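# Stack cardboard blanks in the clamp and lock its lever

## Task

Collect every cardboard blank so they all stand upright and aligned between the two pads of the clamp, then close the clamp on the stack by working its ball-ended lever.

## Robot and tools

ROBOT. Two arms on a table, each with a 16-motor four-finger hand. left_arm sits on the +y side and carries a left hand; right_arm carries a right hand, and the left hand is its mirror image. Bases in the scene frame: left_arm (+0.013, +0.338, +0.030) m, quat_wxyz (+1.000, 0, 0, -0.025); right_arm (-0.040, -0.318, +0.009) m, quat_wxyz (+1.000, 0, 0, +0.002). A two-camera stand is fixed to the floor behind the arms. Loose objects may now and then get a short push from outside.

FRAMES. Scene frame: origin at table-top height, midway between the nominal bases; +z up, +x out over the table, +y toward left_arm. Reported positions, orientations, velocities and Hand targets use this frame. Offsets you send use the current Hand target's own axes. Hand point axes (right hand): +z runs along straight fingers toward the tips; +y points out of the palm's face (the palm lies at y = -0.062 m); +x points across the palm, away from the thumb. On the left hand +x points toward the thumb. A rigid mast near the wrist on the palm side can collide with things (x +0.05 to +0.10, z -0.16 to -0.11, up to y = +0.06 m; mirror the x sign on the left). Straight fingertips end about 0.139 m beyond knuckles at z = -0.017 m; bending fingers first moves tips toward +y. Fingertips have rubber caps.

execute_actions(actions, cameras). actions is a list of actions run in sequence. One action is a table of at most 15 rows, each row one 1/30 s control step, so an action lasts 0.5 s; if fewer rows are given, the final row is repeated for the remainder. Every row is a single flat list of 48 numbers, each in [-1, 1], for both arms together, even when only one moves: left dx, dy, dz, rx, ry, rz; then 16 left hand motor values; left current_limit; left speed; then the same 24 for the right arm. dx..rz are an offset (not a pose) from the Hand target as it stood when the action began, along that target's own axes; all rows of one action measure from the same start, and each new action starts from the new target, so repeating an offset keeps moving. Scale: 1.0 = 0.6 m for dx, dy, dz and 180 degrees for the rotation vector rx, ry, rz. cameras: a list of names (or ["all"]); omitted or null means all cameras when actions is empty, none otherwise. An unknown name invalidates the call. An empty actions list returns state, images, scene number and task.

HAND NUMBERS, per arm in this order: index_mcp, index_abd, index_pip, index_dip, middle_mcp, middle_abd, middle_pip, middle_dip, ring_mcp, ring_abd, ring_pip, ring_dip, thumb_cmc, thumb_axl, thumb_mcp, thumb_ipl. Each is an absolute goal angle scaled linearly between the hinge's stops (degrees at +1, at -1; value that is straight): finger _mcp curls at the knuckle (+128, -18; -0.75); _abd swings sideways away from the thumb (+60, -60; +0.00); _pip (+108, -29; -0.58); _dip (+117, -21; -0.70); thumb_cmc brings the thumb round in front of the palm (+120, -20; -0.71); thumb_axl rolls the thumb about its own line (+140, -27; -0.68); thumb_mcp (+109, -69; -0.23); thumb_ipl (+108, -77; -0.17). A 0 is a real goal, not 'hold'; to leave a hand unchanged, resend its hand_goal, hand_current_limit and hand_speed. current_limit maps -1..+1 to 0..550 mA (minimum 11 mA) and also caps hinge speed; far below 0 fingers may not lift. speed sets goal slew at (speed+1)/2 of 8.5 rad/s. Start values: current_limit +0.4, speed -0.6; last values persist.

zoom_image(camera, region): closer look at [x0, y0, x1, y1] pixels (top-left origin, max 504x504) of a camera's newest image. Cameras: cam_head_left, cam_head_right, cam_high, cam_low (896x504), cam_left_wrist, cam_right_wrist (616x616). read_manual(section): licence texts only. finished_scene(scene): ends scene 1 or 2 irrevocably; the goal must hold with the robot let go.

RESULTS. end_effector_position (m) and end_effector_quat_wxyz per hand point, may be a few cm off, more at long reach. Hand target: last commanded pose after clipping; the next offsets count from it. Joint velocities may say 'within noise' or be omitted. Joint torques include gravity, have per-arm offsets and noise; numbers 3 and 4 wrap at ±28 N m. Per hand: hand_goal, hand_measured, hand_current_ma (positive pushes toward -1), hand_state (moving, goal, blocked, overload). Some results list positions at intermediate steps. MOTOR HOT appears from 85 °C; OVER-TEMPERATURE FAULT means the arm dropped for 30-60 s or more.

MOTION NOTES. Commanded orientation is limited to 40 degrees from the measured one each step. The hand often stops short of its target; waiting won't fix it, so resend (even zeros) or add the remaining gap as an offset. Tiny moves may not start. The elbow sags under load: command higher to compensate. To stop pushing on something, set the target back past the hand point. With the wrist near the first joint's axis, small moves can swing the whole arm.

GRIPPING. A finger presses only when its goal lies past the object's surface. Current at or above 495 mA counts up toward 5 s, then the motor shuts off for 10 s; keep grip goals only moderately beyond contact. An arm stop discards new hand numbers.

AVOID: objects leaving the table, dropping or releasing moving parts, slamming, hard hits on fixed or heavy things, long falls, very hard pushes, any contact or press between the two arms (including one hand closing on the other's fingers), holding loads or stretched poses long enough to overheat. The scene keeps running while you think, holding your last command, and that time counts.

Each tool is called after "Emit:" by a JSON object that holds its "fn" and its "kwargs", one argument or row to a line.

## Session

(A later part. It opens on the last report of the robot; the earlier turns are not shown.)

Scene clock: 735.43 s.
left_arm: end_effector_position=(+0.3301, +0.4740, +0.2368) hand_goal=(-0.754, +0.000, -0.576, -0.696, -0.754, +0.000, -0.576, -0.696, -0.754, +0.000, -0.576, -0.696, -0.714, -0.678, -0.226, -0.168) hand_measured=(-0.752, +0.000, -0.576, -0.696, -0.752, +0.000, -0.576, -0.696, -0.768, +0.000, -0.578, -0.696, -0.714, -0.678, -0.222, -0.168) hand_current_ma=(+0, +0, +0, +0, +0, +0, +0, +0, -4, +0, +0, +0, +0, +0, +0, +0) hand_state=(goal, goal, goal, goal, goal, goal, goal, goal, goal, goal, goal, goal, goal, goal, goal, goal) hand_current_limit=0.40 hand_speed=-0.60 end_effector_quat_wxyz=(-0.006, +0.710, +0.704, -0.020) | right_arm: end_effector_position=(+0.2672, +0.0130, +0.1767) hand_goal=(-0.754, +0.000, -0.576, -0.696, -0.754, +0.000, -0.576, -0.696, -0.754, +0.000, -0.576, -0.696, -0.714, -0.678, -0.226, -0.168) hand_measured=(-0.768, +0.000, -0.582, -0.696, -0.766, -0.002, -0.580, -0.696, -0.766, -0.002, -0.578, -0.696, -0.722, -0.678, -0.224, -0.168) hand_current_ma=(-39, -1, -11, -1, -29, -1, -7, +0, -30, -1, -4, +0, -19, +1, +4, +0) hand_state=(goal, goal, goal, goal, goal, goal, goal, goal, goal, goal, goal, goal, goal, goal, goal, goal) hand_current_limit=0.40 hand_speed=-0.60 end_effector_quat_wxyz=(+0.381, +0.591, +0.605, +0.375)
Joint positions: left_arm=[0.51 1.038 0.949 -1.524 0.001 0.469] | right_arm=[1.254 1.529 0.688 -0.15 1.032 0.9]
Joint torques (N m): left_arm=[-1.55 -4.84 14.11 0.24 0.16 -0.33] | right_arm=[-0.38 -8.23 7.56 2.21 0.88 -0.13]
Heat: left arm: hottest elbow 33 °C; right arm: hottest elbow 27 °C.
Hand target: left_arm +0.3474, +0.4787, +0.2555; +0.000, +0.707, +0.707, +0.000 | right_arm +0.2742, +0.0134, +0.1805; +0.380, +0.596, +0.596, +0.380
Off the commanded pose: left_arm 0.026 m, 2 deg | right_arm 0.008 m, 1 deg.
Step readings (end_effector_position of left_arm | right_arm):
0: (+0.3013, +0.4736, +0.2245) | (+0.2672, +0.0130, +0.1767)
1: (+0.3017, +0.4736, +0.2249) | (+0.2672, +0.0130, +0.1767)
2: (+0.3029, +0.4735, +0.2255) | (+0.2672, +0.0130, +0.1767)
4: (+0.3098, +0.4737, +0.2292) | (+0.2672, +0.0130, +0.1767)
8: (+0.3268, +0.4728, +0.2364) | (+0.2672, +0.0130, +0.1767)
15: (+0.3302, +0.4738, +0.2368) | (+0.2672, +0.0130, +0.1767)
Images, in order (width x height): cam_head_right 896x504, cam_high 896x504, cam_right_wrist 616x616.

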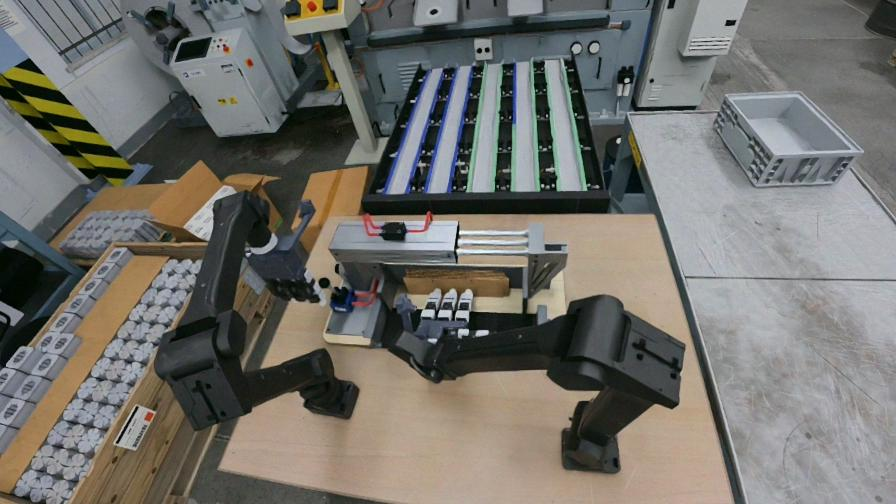

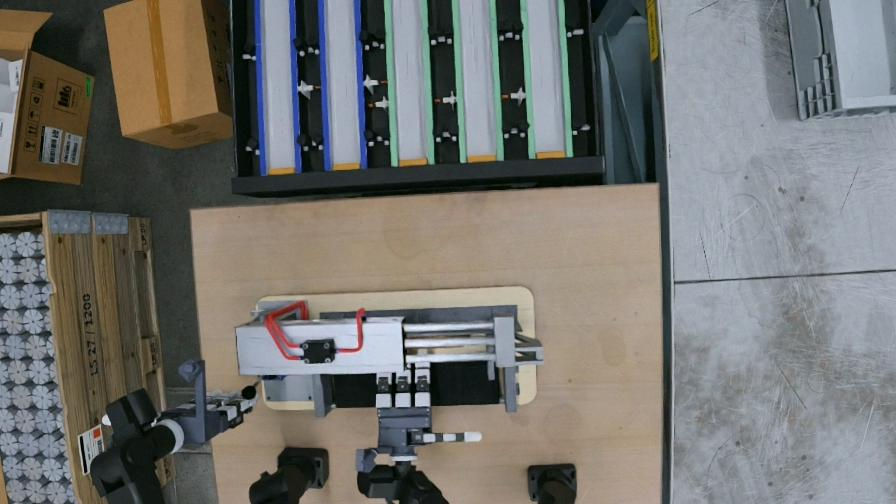

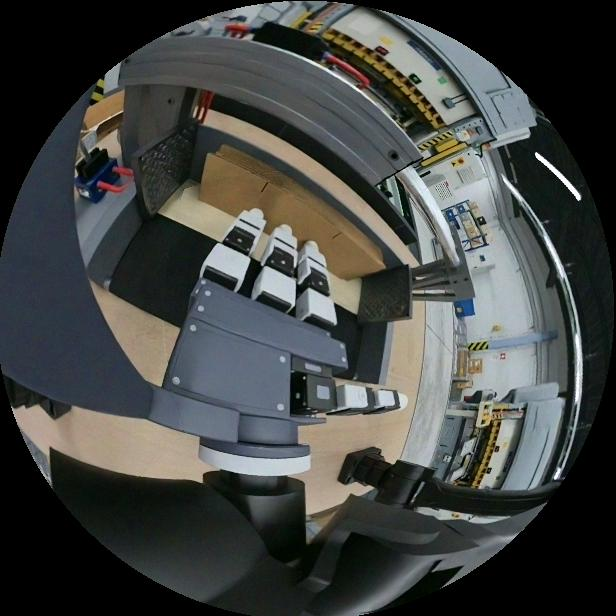

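Emit:
{"fn": "execute_actions", "kwargs": {
  "actions": [
    [[0,0.05,0,0,0,0,-0.754,0,-0.576,-0.696,-0.754,0,-0.576,-0.696,-0.754,0,-0.576,-0.696,-0.714,-0.678,-0.226,-0.168,0.4,-0.6,0,0,0,0,0,0,-0.754,0,-0.576,-0.696,-0.754,0,-0.576,-0.696,-0.754,0,-0.576,-0.696,-0.714,-0.678,-0.226,-0.168,0.4,-0.6]],
    [[0,0.04,0,0,0,0,-0.754,0,-0.576,-0.696,-0.754,0,-0.576,-0.696,-0.754,0,-0.576,-0.696,-0.714,-0.678,-0.226,-0.168,0.4,-0.6,0,0,0,0,0,0,-0.754,0,-0.576,-0.696,-0.754,0,-0.576,-0.696,-0.754,0,-0.576,-0.696,-0.714,-0.678,-0.226,-0.168,0.4,-0.6]]
  ],
  "cameras": ["cam_head_right","cam_high","cam_right_wrist","cam_head_left"]
}}

Emit:
{"fn": "zoom_image", "kwargs": {
  "camera": "cam_high",
  "region": [180, 350, 310, 480]
}}

Emit:
{"fn": "zoom_image", "kwargs": {
  "camera": "cam_head_right",
  "region": [280, 240, 540, 360]
}}

Scene clock: 754.57 s.
left_arm: end_effector_position=(+0.3798, +0.4750, +0.2370) hand_goal=(-0.754, +0.000, -0.576, -0.696, -0.754, +0.000, -0.576, -0.696, -0.754, +0.000, -0.576, -0.696, -0.714, -0.678, -0.226, -0.168) hand_measured=(-0.752, +0.000, -0.576, -0.696, -0.752, +0.000, -0.576, -0.696, -0.772, +0.000, -0.578, -0.696, -0.714, -0.678, -0.222, -0.168) hand_current_ma=(+0, +0, +0, +0, +0, +0, +0, +0, -6, +0, +0, +0, +0, +0, +0, +0) hand_state=(goal, goal, goal, goal, goal, goal, goal, goal, goal, goal, goal, goal, goal, goal, goal, goal) hand_current_limit=0.40 hand_speed=-0.60 end_effector_quat_wxyz=(-0.011, +0.709, +0.705, -0.025) | right_arm: end_effector_position=(+0.2673, +0.0131, +0.1766) hand_goal=(-0.754, +0.000, -0.576, -0.696, -0.754, +0.000, -0.576, -0.696, -0.754, +0.000, -0.576, -0.696, -0.714, -0.678, -0.226, -0.168) hand_measured=(-0.770, +0.000, -0.582, -0.696, -0.766, +0.000, -0.580, -0.696, -0.766, -0.002, -0.578, -0.696, -0.722, -0.678, -0.224, -0.168) hand_current_ma=(-39, +0, -11, -1, -29, +0, -7, +0, -30, -1, -4, +0, -19, +1, +4, +0) hand_state=(goal, goal, goal, goal, goal, goal, goal, goal, goal, goal, goal, goal, goal, goal, goal, goal) hand_current_limit=0.40 hand_speed=-0.60 end_effector_quat_wxyz=(+0.381, +0.591, +0.605, +0.375)
Joint positions: left_arm=[0.438 1.174 1.049 -1.5 -0.001 0.394] | right_arm=[1.254 1.529 0.688 -0.15 1.032 0.9]
Joint torques (N m): left_arm=[-1.49 -6.95 13.94 0.68 0.25 -0.28] | right_arm=[-1.32 -8.12 7.54 2.19 0.89 -0.2]
Heat: left arm: hottest elbow 36 °C; right arm: hottest elbow 27 °C.
Hand target: left_arm +0.4014, +0.4786, +0.2556; +0.000, +0.707, +0.707, +0.000 | right_arm +0.2742, +0.0135, +0.1804; +0.380, +0.596, +0.596, +0.380
Off the commanded pose: left_arm 0.029 m, 3 deg | right_arm 0.008 m, 1 deg.
Step readings (end_effector_position of left_arm | right_arm):
0: (+0.3301, +0.4740, +0.2368) | (+0.2672, +0.0130, +0.1767)
1: (+0.3303, +0.4740, +0.2368) | (+0.2672, +0.0130, +0.1767)
2: (+0.3312, +0.4742, +0.2369) | (+0.2672, +0.0130, +0.1767)
4: (+0.3371, +0.4739, +0.2379) | (+0.2672, +0.0130, +0.1767)
8: (+0.3523, +0.4733, +0.2389) | (+0.2672, +0.0130, +0.1767)
15: (+0.3564, +0.4743, +0.2365) | (+0.2672, +0.0130, +0.1767)
16: (+0.3566, +0.4745, +0.2367) | (+0.2672, +0.0130, +0.1767)
17: (+0.3573, +0.4746, +0.2368) | (+0.2672, +0.0130, +0.1767)
19: (+0.3621, +0.4744, +0.2372) | (+0.2673, +0.0131, +0.1766)
23: (+0.3756, +0.4741, +0.2374) | (+0.2673, +0.0131, +0.1766)
30: (+0.3798, +0.4748, +0.2370) | (+0.2673, +0.0131, +0.1766)
Images, in order (width x height): cam_head_left 896x504, cam_head_right 896x504, cam_high 896x504, cam_right_wrist 616x616.

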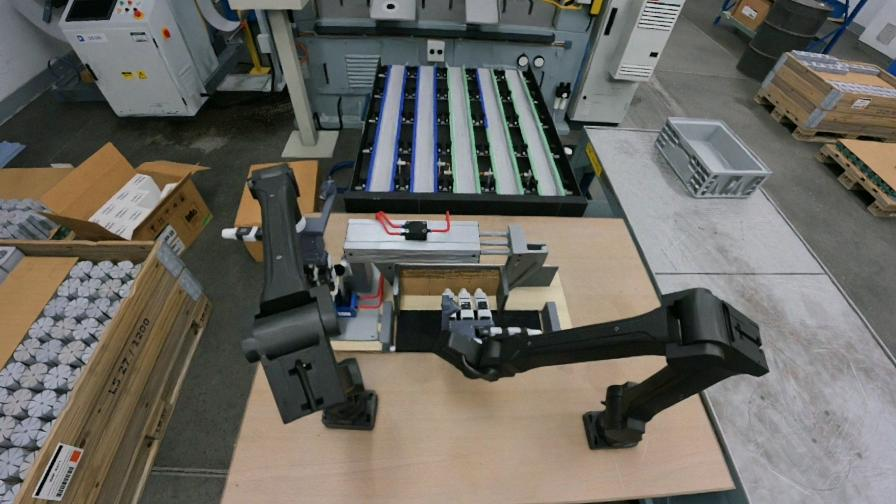

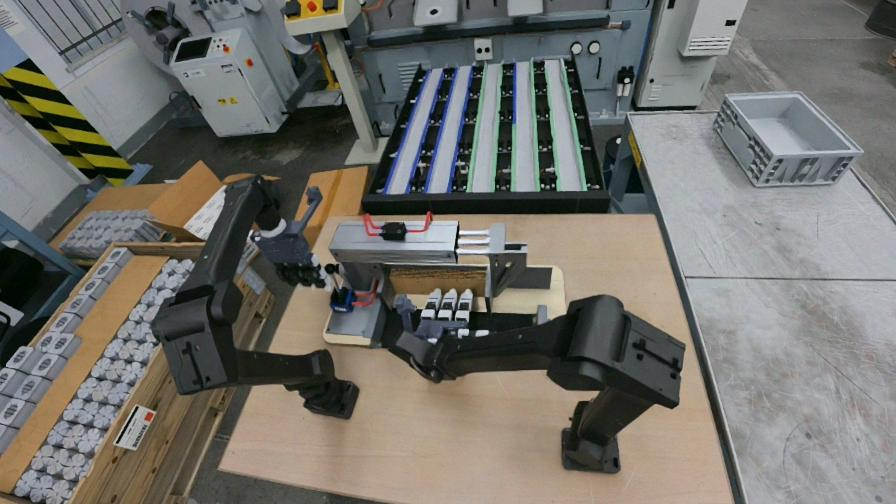

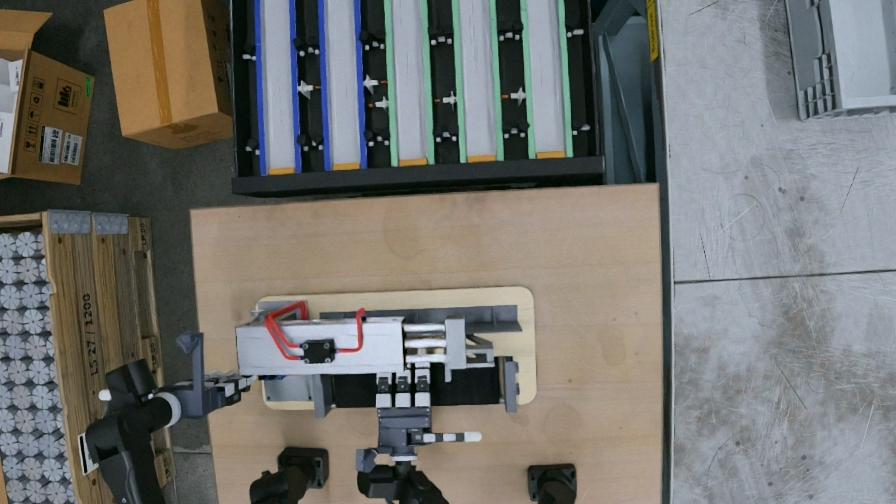

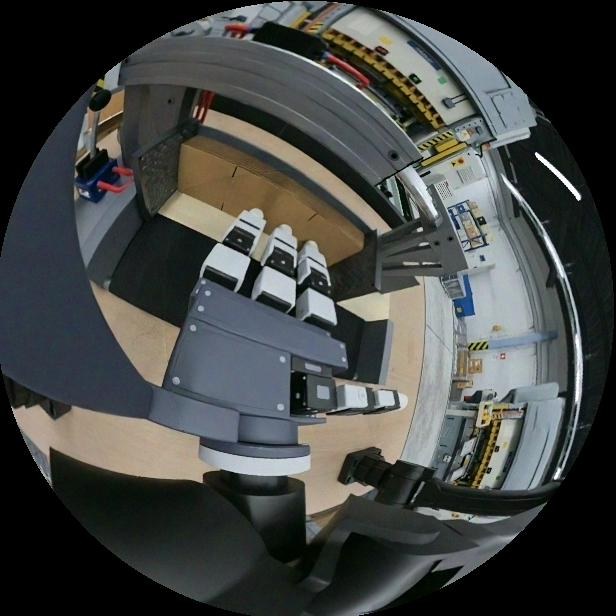

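Scaled by 3.877 from the camera's 896x504 image, which has a finer 1280x720 frame.

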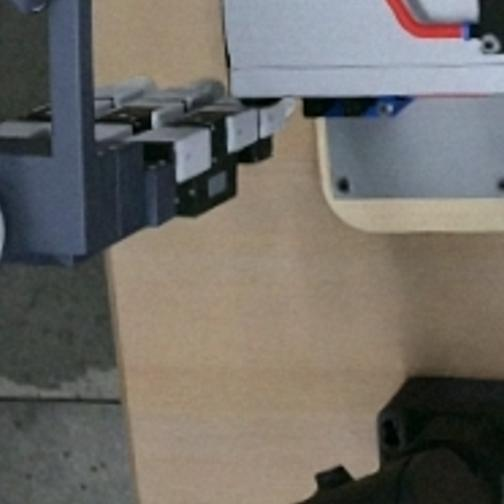

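Scaled by 1.938 from the camera's 896x504 image, which has a finer 1280x720 frame.

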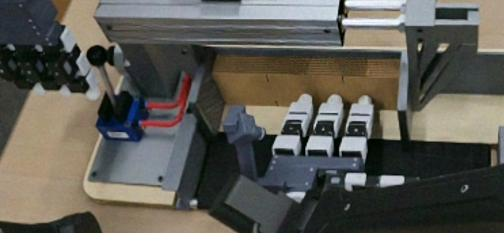

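Emit:
{"fn": "zoom_image", "kwargs": {
  "camera": "cam_head_right",
  "region": [300, 240, 380, 320]
}}

Emit:
{"fn": "zoom_image", "kwargs": {
  "camera": "cam_head_left",
  "region": [310, 240, 390, 320]
}}

Emit:
{"fn": "zoom_image", "kwargs": {
  "camera": "cam_head_right",
  "region": [380, 240, 520, 330]
}}

Emit:
{"fn": "zoom_image", "kwargs": {
  "camera": "cam_right_wrist",
  "region": [60, 60, 200, 220]
}}

Emit:
{"fn": "zoom_image", "kwargs": {
  "camera": "cam_right_wrist",
  "region": [160, 110, 410, 320]
}}

Scaled by 6.300 from the camera's 896x504 image, which has a finer 1280x720 frame.

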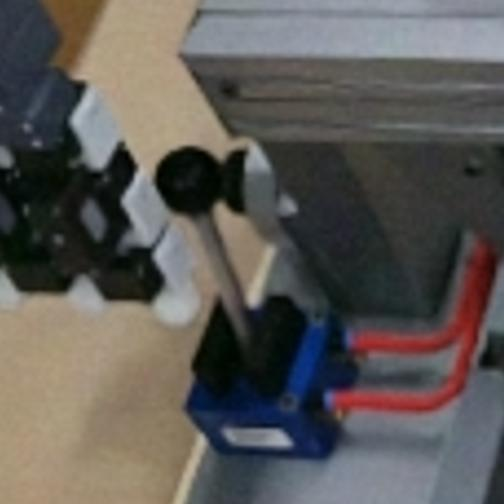

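Scaled by 6.300 from the camera's 896x504 image, which has a finer 1280x720 frame.

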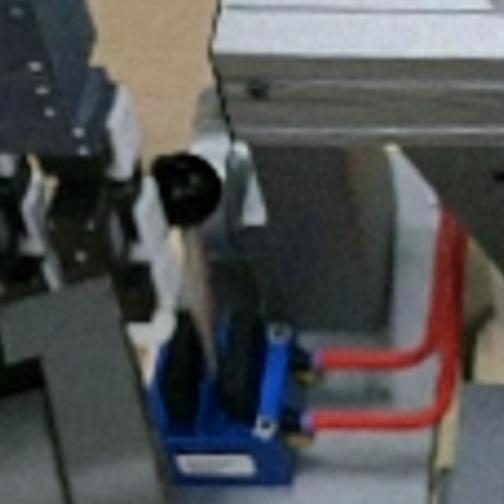

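Scaled by 3.600 from the camera's 896x504 image, which has a finer 1280x720 frame.

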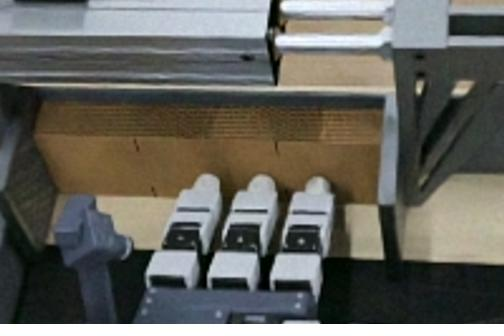

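Scaled by 3.150 from the camera's 616x616 image, which has a finer 880x880 frame.

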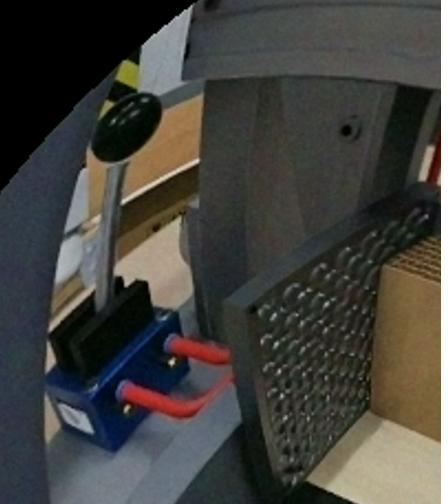

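Scaled by 2.016 from the camera's 616x616 image, which has a finer 880x880 frame.

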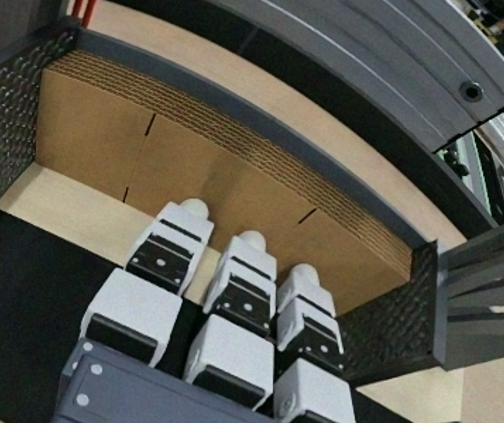

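Emit:
{"fn": "execute_actions", "kwargs": {
  "actions": [
    [[0,0,0,0,0,0,-0.754,0,-0.576,-0.696,-0.754,0,-0.576,-0.696,-0.754,0,-0.14,-0.696,-0.714,-0.678,-0.226,-0.168,0.4,-0.7,0,0,0,0,0,0,-0.754,0,-0.576,-0.696,-0.754,0,-0.576,-0.696,-0.754,0,-0.576,-0.696,-0.714,-0.678,-0.226,-0.168,0.4,-0.6]]
  ],
  "cameras": ["cam_head_right","cam_high","cam_right_wrist","cam_left_wrist"]
}}

Emit:
{"fn": "zoom_image", "kwargs": {
  "camera": "cam_head_right",
  "region": [300, 240, 380, 320]
}}

Emit:
{"fn": "zoom_image", "kwargs": {
  "camera": "cam_right_wrist",
  "region": [60, 60, 200, 220]
}}

Emit:
{"fn": "zoom_image", "kwargs": {
  "camera": "cam_left_wrist",
  "region": [230, 50, 450, 270]
}}

Scene clock: 801.97 s.
left_arm: end_effector_position=(+0.3796, +0.4766, +0.2346) hand_goal=(-0.754, +0.000, -0.576, -0.696, -0.754, +0.000, -0.576, -0.696, -0.754, +0.000, -0.140, -0.696, -0.714, -0.678, -0.226, -0.168) hand_measured=(-0.752, +0.000, -0.576, -0.696, -0.752, +0.000, -0.576, -0.696, -0.800, -0.006, -0.190, -0.694, -0.714, -0.678, -0.222, -0.168) hand_current_ma=(+0, +0, +0, +0, +0, +0, +0, +0, -40, +0, -39, +0, +0, +0, +0, +0) hand_state=(goal, goal, goal, goal, goal, goal, goal, goal, blocked, goal, blocked, goal, goal, goal, goal, goal) hand_current_limit=0.40 hand_speed=-0.70 end_effector_quat_wxyz=(-0.016, +0.709, +0.705, -0.026) | right_arm: end_effector_position=(+0.2673, +0.0131, +0.1766) hand_goal=(-0.754, +0.000, -0.576, -0.696, -0.754, +0.000, -0.576, -0.696, -0.754, +0.000, -0.576, -0.696, -0.714, -0.678, -0.226, -0.168) hand_measured=(-0.770, +0.000, -0.582, -0.696, -0.766, +0.000, -0.580, -0.696, -0.766, -0.002, -0.578, -0.696, -0.722, -0.678, -0.224, -0.168) hand_current_ma=(-39, +0, -11, -1, -29, +0, -7, +0, -30, -1, -4, +0, -19, +1, +4, +0) hand_state=(goal, goal, goal, goal, goal, goal, goal, goal, goal, goal, goal, goal, goal, goal, goal, goal) hand_current_limit=0.40 hand_speed=-0.60 end_effector_quat_wxyz=(+0.381, +0.591, +0.605, +0.375)
Joint positions: left_arm=[0.438 1.18 1.049 -1.5 -0.01 0.393] | right_arm=[1.254 1.529 0.688 -0.15 1.032 0.9]
Joint torques (N m): left_arm=[-1.44 -7.53 13.9 0.64 0.53 -0.28] | right_arm=[-0.97 -8.64 7.65 2.22 0.92 -0.17]
Heat: left arm: hottest elbow 39 °C; right arm: hottest elbow 27 °C.
Hand target: left_arm +0.4014, +0.4786, +0.2556; +0.000, +0.707, +0.707, +0.000 | right_arm +0.2742, +0.0135, +0.1804; +0.380, +0.596, +0.596, +0.380
Off the commanded pose: left_arm 0.030 m, 4 deg | right_arm 0.008 m, 1 deg.
Step readings (end_effector_position of left_arm | right_arm):
0: (+0.3797, +0.4750, +0.2370) | (+0.2673, +0.0131, +0.1766)
1: (+0.3797, +0.4750, +0.2370) | (+0.2673, +0.0131, +0.1766)
2: (+0.3797, +0.4750, +0.2370) | (+0.2673, +0.0131, +0.1766)
4: (+0.3798, +0.4751, +0.2367) | (+0.2673, +0.0131, +0.1766)
8: (+0.3797, +0.4755, +0.2361) | (+0.2673, +0.0131, +0.1766)
15: (+0.3796, +0.4766, +0.2346) | (+0.2673, +0.0131, +0.1766)
Images, in order (width x height): cam_head_right 896x504, cam_high 896x504, cam_left_wrist 616x616, cam_right_wrist 616x616.

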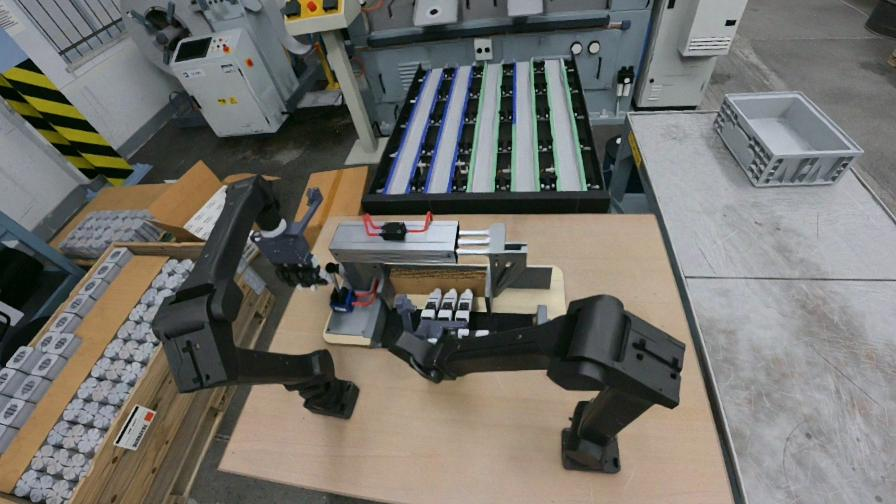

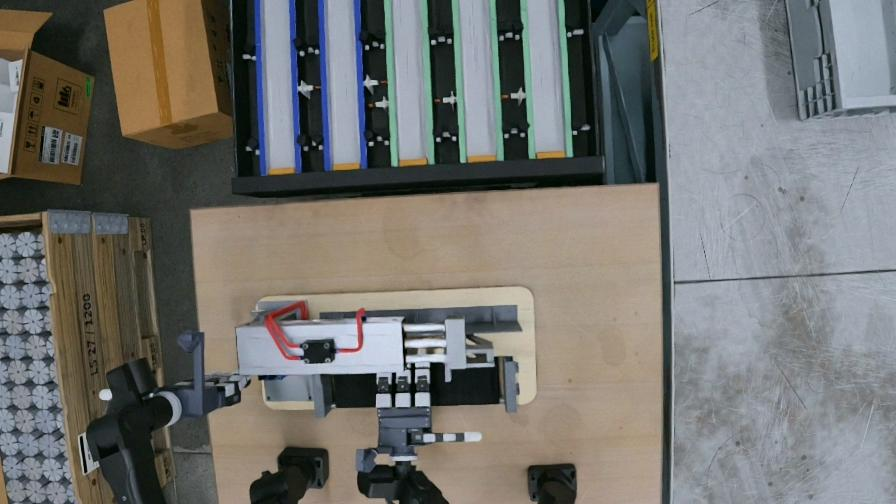

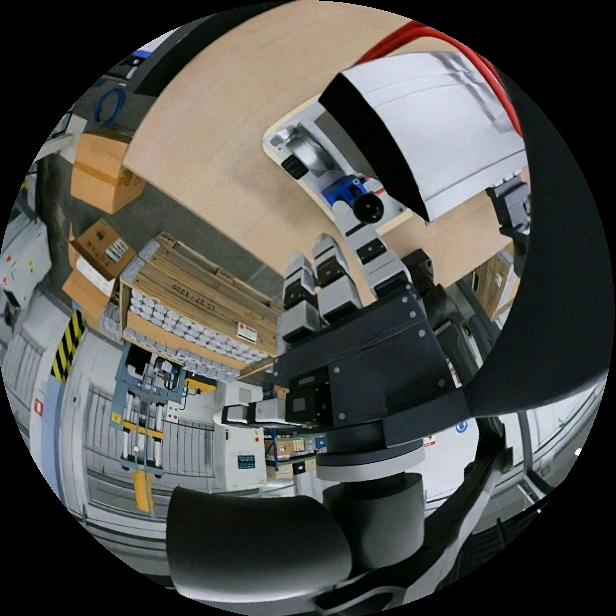

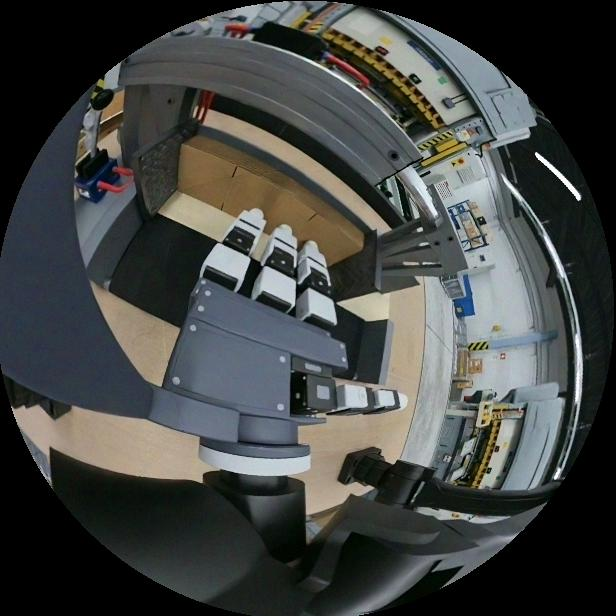

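Scaled by 6.300 from the camera's 896x504 image, which has a finer 1280x720 frame.

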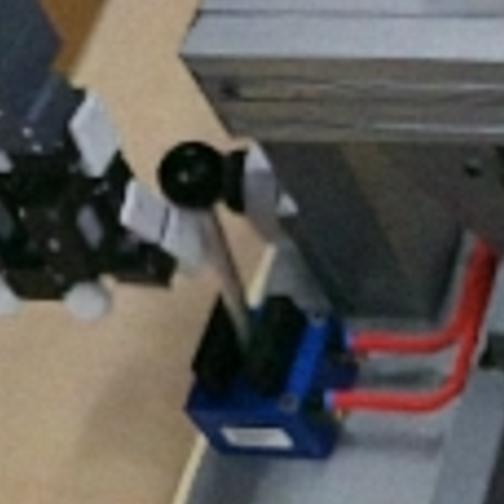

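Scaled by 3.150 from the camera's 616x616 image, which has a finer 880x880 frame.

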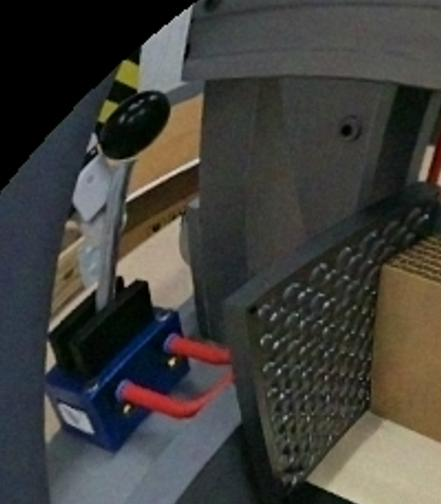

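Scaled by 2.291 from the camera's 616x616 image, which has a finer 880x880 frame.

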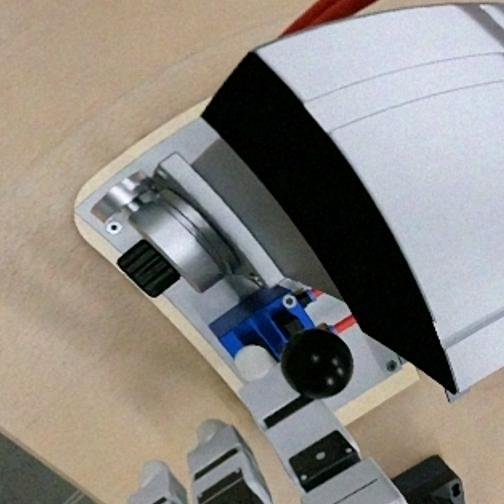

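Emit:
{"fn": "execute_actions", "kwargs": {
  "actions": [
    [[0,-0.075,0,0,0,0,-0.754,0,-0.576,-0.696,-0.754,0,-0.576,-0.696,-0.754,0,-0.14,-0.696,-0.714,-0.678,-0.226,-0.168,0.4,-0.7,0,0,0,0,0,0,-0.754,0,-0.576,-0.696,-0.754,0,-0.576,-0.696,-0.754,0,-0.576,-0.696,-0.714,-0.678,-0.226,-0.168,0.4,-0.6]],
    [[-0.038,0,0,0,0,0,-0.754,0,-0.576,-0.696,-0.754,0,-0.576,-0.696,-0.754,0,-0.14,-0.696,-0.714,-0.678,-0.226,-0.168,0.4,-0.7,0,0,0,0,0,0,-0.754,0,-0.576,-0.696,-0.754,0,-0.576,-0.696,-0.754,0,-0.576,-0.696,-0.714,-0.678,-0.226,-0.168,0.4,-0.6]]
  ],
  "cameras": ["cam_head_right","cam_left_wrist"]
}}

Emit:
{"fn": "zoom_image", "kwargs": {
  "camera": "cam_head_right",
  "region": [300, 240, 380, 320]
}}

Emit:
{"fn": "zoom_image", "kwargs": {
  "camera": "cam_left_wrist",
  "region": [230, 50, 450, 270]
}}

Scene clock: 828.57 s.
left_arm: end_effector_position=(+0.3566, +0.4656, +0.2535) hand_goal=(-0.754, +0.000, -0.576, -0.696, -0.754, +0.000, -0.576, -0.696, -0.754, +0.000, -0.140, -0.696, -0.714, -0.678, -0.226, -0.168) hand_measured=(-0.752, +0.000, -0.576, -0.696, -0.752, +0.000, -0.576, -0.696, -0.760, -0.024, -0.146, -0.698, -0.714, -0.678, -0.222, -0.168) hand_current_ma=(+0, +0, +0, +0, +0, +0, +0, +0, -1, -7, -1, +0, +0, +0, +0, +0) hand_state=(goal, goal, goal, goal, goal, goal, goal, goal, goal, blocked, goal, goal, goal, goal, goal, goal) hand_current_limit=0.40 hand_speed=-0.70 end_effector_quat_wxyz=(-0.004, +0.703, +0.711, +0.002) | right_arm: end_effector_position=(+0.2673, +0.0131, +0.1766) hand_goal=(-0.754, +0.000, -0.576, -0.696, -0.754, +0.000, -0.576, -0.696, -0.754, +0.000, -0.576, -0.696, -0.714, -0.678, -0.226, -0.168) hand_measured=(-0.770, +0.000, -0.582, -0.696, -0.766, +0.000, -0.580, -0.696, -0.766, -0.002, -0.578, -0.696, -0.722, -0.678, -0.224, -0.168) hand_current_ma=(-39, +0, -11, -1, -29, +0, -7, +0, -30, -1, -4, +0, -19, +1, +4, +0) hand_state=(goal, goal, goal, goal, goal, goal, goal, goal, goal, goal, goal, goal, goal, goal, goal, goal) hand_current_limit=0.40 hand_speed=-0.60 end_effector_quat_wxyz=(+0.381, +0.591, +0.605, +0.375)
Joint positions: left_arm=[0.427 1.063 1.001 -1.508 -0.01 0.366] | right_arm=[1.254 1.529 0.688 -0.15 1.032 0.9]
Joint torques (N m): left_arm=[-2.02 -7.3 9.83 -0.18 0.48 -0.17] | right_arm=[-0.32 -8.41 7.56 2.17 0.91 -0.18]
Heat: left arm: hottest elbow 40 °C; right arm: hottest elbow 27 °C.
Hand target: left_arm +0.3564, +0.4559, +0.2556; +0.000, +0.707, +0.707, +0.000 | right_arm +0.2742, +0.0135, +0.1804; +0.380, +0.596, +0.596, +0.380
Off the commanded pose: left_arm 0.010 m, 1 deg | right_arm 0.008 m, 1 deg.
Step readings (end_effector_position of left_arm | right_arm):
0: (+0.3796, +0.4766, +0.2346) | (+0.2673, +0.0131, +0.1766)
1: (+0.3796, +0.4765, +0.2346) | (+0.2673, +0.0131, +0.1766)
2: (+0.3792, +0.4764, +0.2348) | (+0.2673, +0.0131, +0.1766)
4: (+0.3757, +0.4755, +0.2355) | (+0.2673, +0.0131, +0.1766)
8: (+0.3644, +0.4752, +0.2461) | (+0.2673, +0.0131, +0.1766)
15: (+0.3592, +0.4766, +0.2570) | (+0.2673, +0.0131, +0.1766)
16: (+0.3591, +0.4765, +0.2566) | (+0.2673, +0.0131, +0.1766)
17: (+0.3589, +0.4764, +0.2563) | (+0.2673, +0.0131, +0.1766)
19: (+0.3582, +0.4748, +0.2550) | (+0.2673, +0.0131, +0.1766)
23: (+0.3575, +0.4659, +0.2526) | (+0.2673, +0.0131, +0.1766)
30: (+0.3569, +0.4655, +0.2536) | (+0.2673, +0.0131, +0.1766)
Images, in order (width x height): cam_head_right 896x504, cam_left_wrist 616x616.

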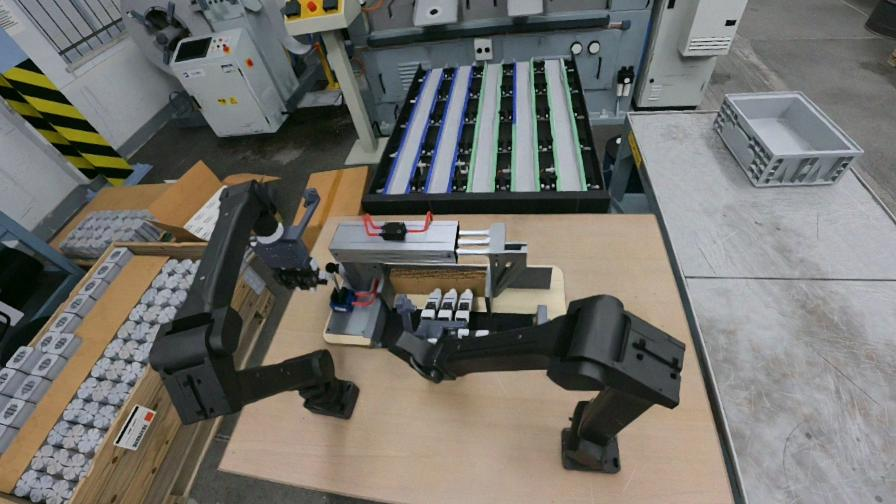

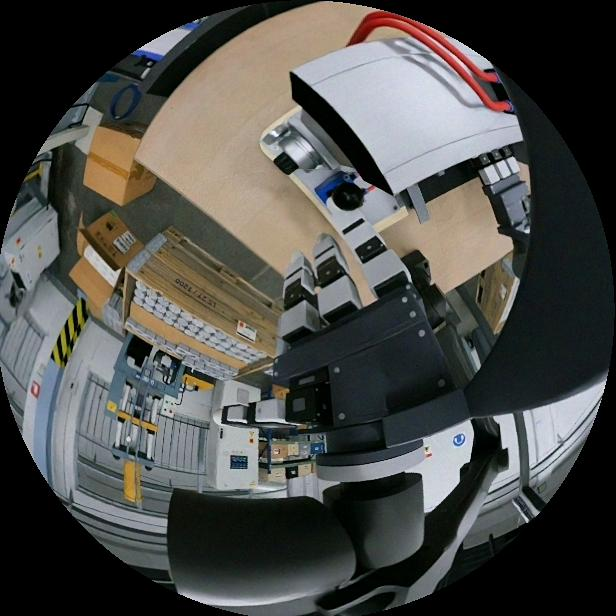

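Scaled by 6.300 from the camera's 896x504 image, which has a finer 1280x720 frame.

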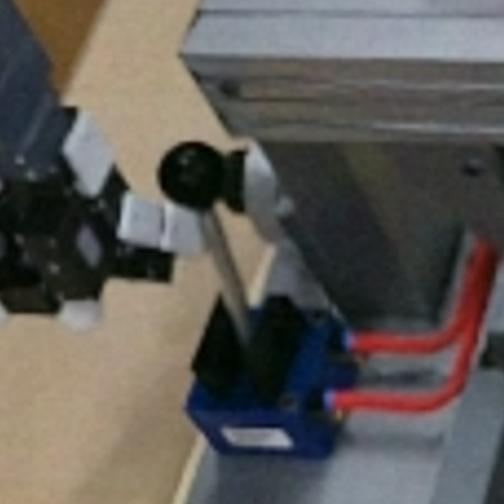

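Scaled by 2.291 from the camera's 616x616 image, which has a finer 880x880 frame.

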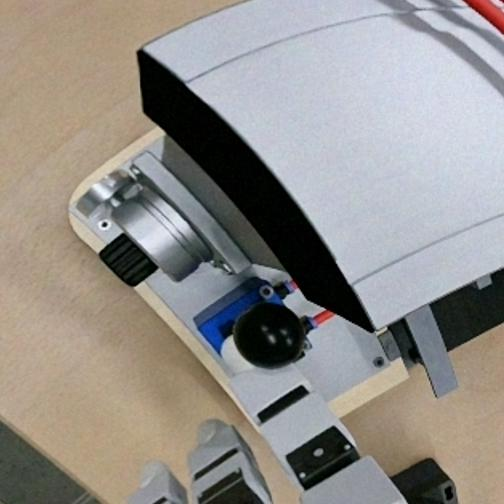

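Emit:
{"fn": "execute_actions", "kwargs": {
  "actions": [
    [[0,-0.09,0,0,0,0,-0.754,0,-0.576,-0.696,-0.754,0,-0.576,-0.696,-0.754,0,-0.14,-0.696,-0.714,-0.678,-0.226,-0.168,0.4,-0.7,0,0,0,0,0,0,-0.754,0,-0.576,-0.696,-0.754,0,-0.576,-0.696,-0.754,0,-0.576,-0.696,-0.714,-0.678,-0.226,-0.168,0.4,-0.6]],
    [[-0.02,0,0,0,0,0,-0.754,0,-0.576,-0.696,-0.754,0,-0.576,-0.696,-0.754,0,-0.14,-0.696,-0.714,-0.678,-0.226,-0.168,0.4,-0.7,0,0,0,0,0,0,-0.754,0,-0.576,-0.696,-0.754,0,-0.576,-0.696,-0.754,0,-0.576,-0.696,-0.714,-0.678,-0.226,-0.168,0.4,-0.6]]
  ],
  "cameras": ["cam_head_right","cam_left_wrist"]
}}

Emit:
{"fn": "zoom_image", "kwargs": {
  "camera": "cam_head_right",
  "region": [300, 240, 380, 320]
}}

Emit:
{"fn": "zoom_image", "kwargs": {
  "camera": "cam_left_wrist",
  "region": [230, 50, 450, 270]
}}

Scene clock: 844.63 s.
left_arm: end_effector_position=(+0.3042, +0.4489, +0.2544) hand_goal=(-0.754, +0.000, -0.576, -0.696, -0.754, +0.000, -0.576, -0.696, -0.754, +0.000, -0.140, -0.696, -0.714, -0.678, -0.226, -0.168) hand_measured=(-0.752, +0.000, -0.576, -0.696, -0.752, +0.000, -0.576, -0.696, -0.752, -0.002, -0.138, -0.696, -0.714, -0.678, -0.222, -0.168) hand_current_ma=(+0, +0, +0, +0, +0, +0, +0, +0, +0, +0, +0, +0, +0, +0, +0, +0) hand_state=(goal, goal, goal, goal, goal, goal, goal, goal, goal, goal, goal, goal, goal, goal, goal, goal) hand_current_limit=0.40 hand_speed=-0.70 end_effector_quat_wxyz=(+0.000, +0.706, +0.708, +0.001) | right_arm: end_effector_position=(+0.2673, +0.0131, +0.1766) hand_goal=(-0.754, +0.000, -0.576, -0.696, -0.754, +0.000, -0.576, -0.696, -0.754, +0.000, -0.576, -0.696, -0.714, -0.678, -0.226, -0.168) hand_measured=(-0.770, +0.000, -0.582, -0.696, -0.766, +0.000, -0.580, -0.696, -0.766, -0.002, -0.578, -0.696, -0.722, -0.678, -0.224, -0.168) hand_current_ma=(-39, +0, -11, -1, -29, +0, -7, +0, -30, -1, -4, +0, -19, +1, +4, +0) hand_state=(goal, goal, goal, goal, goal, goal, goal, goal, goal, goal, goal, goal, goal, goal, goal, goal) hand_current_limit=0.40 hand_speed=-0.60 end_effector_quat_wxyz=(+0.381, +0.591, +0.605, +0.375)
Joint positions: left_arm=[0.454 0.905 0.908 -1.572 -0.001 0.403] | right_arm=[1.254 1.529 0.688 -0.15 1.032 0.9]
Joint torques (N m): left_arm=[-1.32 -4.89 9.91 -0.18 0.19 -0.23] | right_arm=[-0.26 -8.29 7.25 2.22 0.91 -0.17]
Heat: left arm: hottest elbow 36 °C; right arm: hottest elbow 27 °C.
Hand target: left_arm +0.3024, +0.4439, +0.2556; +0.000, +0.707, +0.707, +0.000 | right_arm +0.2742, +0.0135, +0.1804; +0.380, +0.596, +0.596, +0.380
Off the commanded pose: left_arm 0.005 m, 0 deg | right_arm 0.008 m, 1 deg.
Step readings (end_effector_position of left_arm | right_arm):
0: (+0.3566, +0.4657, +0.2535) | (+0.2673, +0.0131, +0.1766)
1: (+0.3561, +0.4655, +0.2530) | (+0.2673, +0.0131, +0.1766)
2: (+0.3536, +0.4645, +0.2521) | (+0.2673, +0.0131, +0.1766)
4: (+0.3446, +0.4625, +0.2506) | (+0.2673, +0.0131, +0.1766)
8: (+0.3157, +0.4544, +0.2503) | (+0.2673, +0.0131, +0.1766)
15: (+0.3060, +0.4544, +0.2566) | (+0.2673, +0.0131, +0.1766)
16: (+0.3059, +0.4543, +0.2565) | (+0.2673, +0.0131, +0.1766)
17: (+0.3056, +0.4541, +0.2564) | (+0.2673, +0.0131, +0.1766)
19: (+0.3052, +0.4538, +0.2561) | (+0.2673, +0.0131, +0.1766)
23: (+0.3042, +0.4508, +0.2544) | (+0.2673, +0.0131, +0.1766)
30: (+0.3042, +0.4488, +0.2544) | (+0.2673, +0.0131, +0.1766)
Images, in order (width x height): cam_head_right 896x504, cam_left_wrist 616x616.

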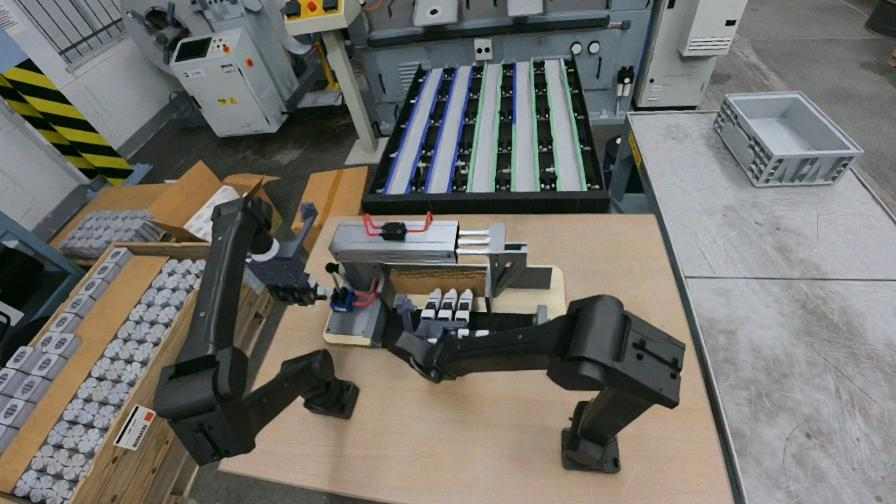

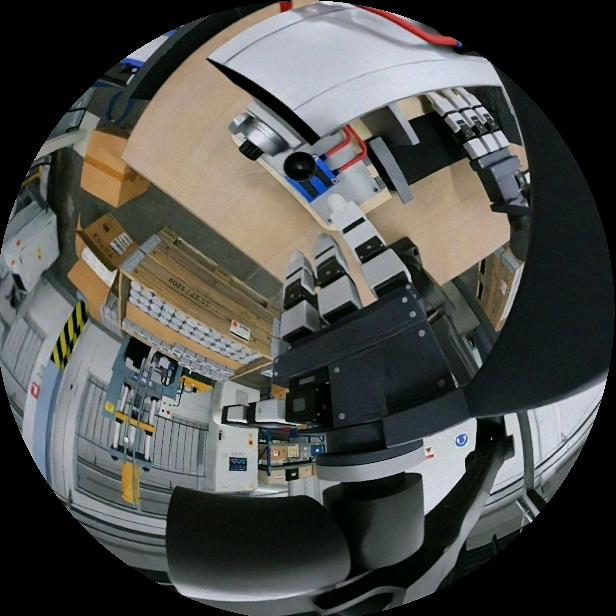

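Scaled by 6.300 from the camera's 896x504 image, which has a finer 1280x720 frame.

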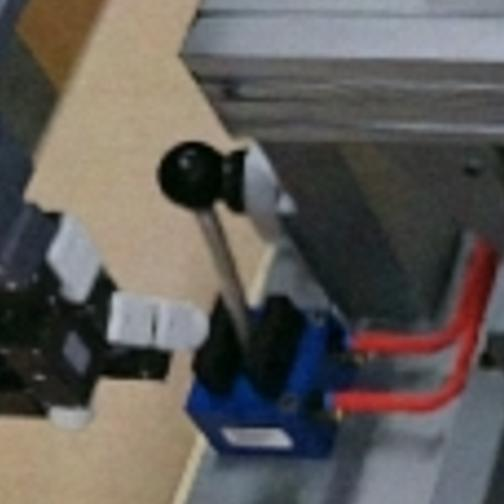

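Scaled by 2.291 from the camera's 616x616 image, which has a finer 880x880 frame.

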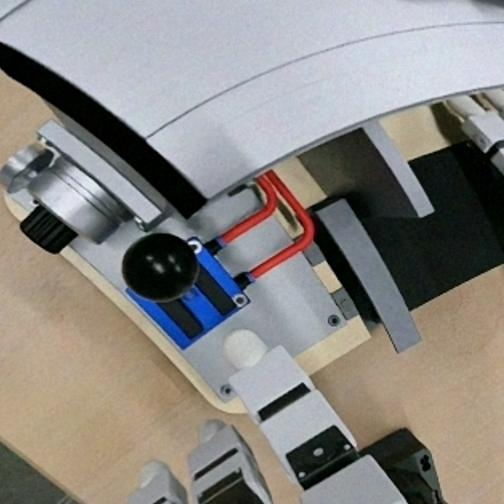

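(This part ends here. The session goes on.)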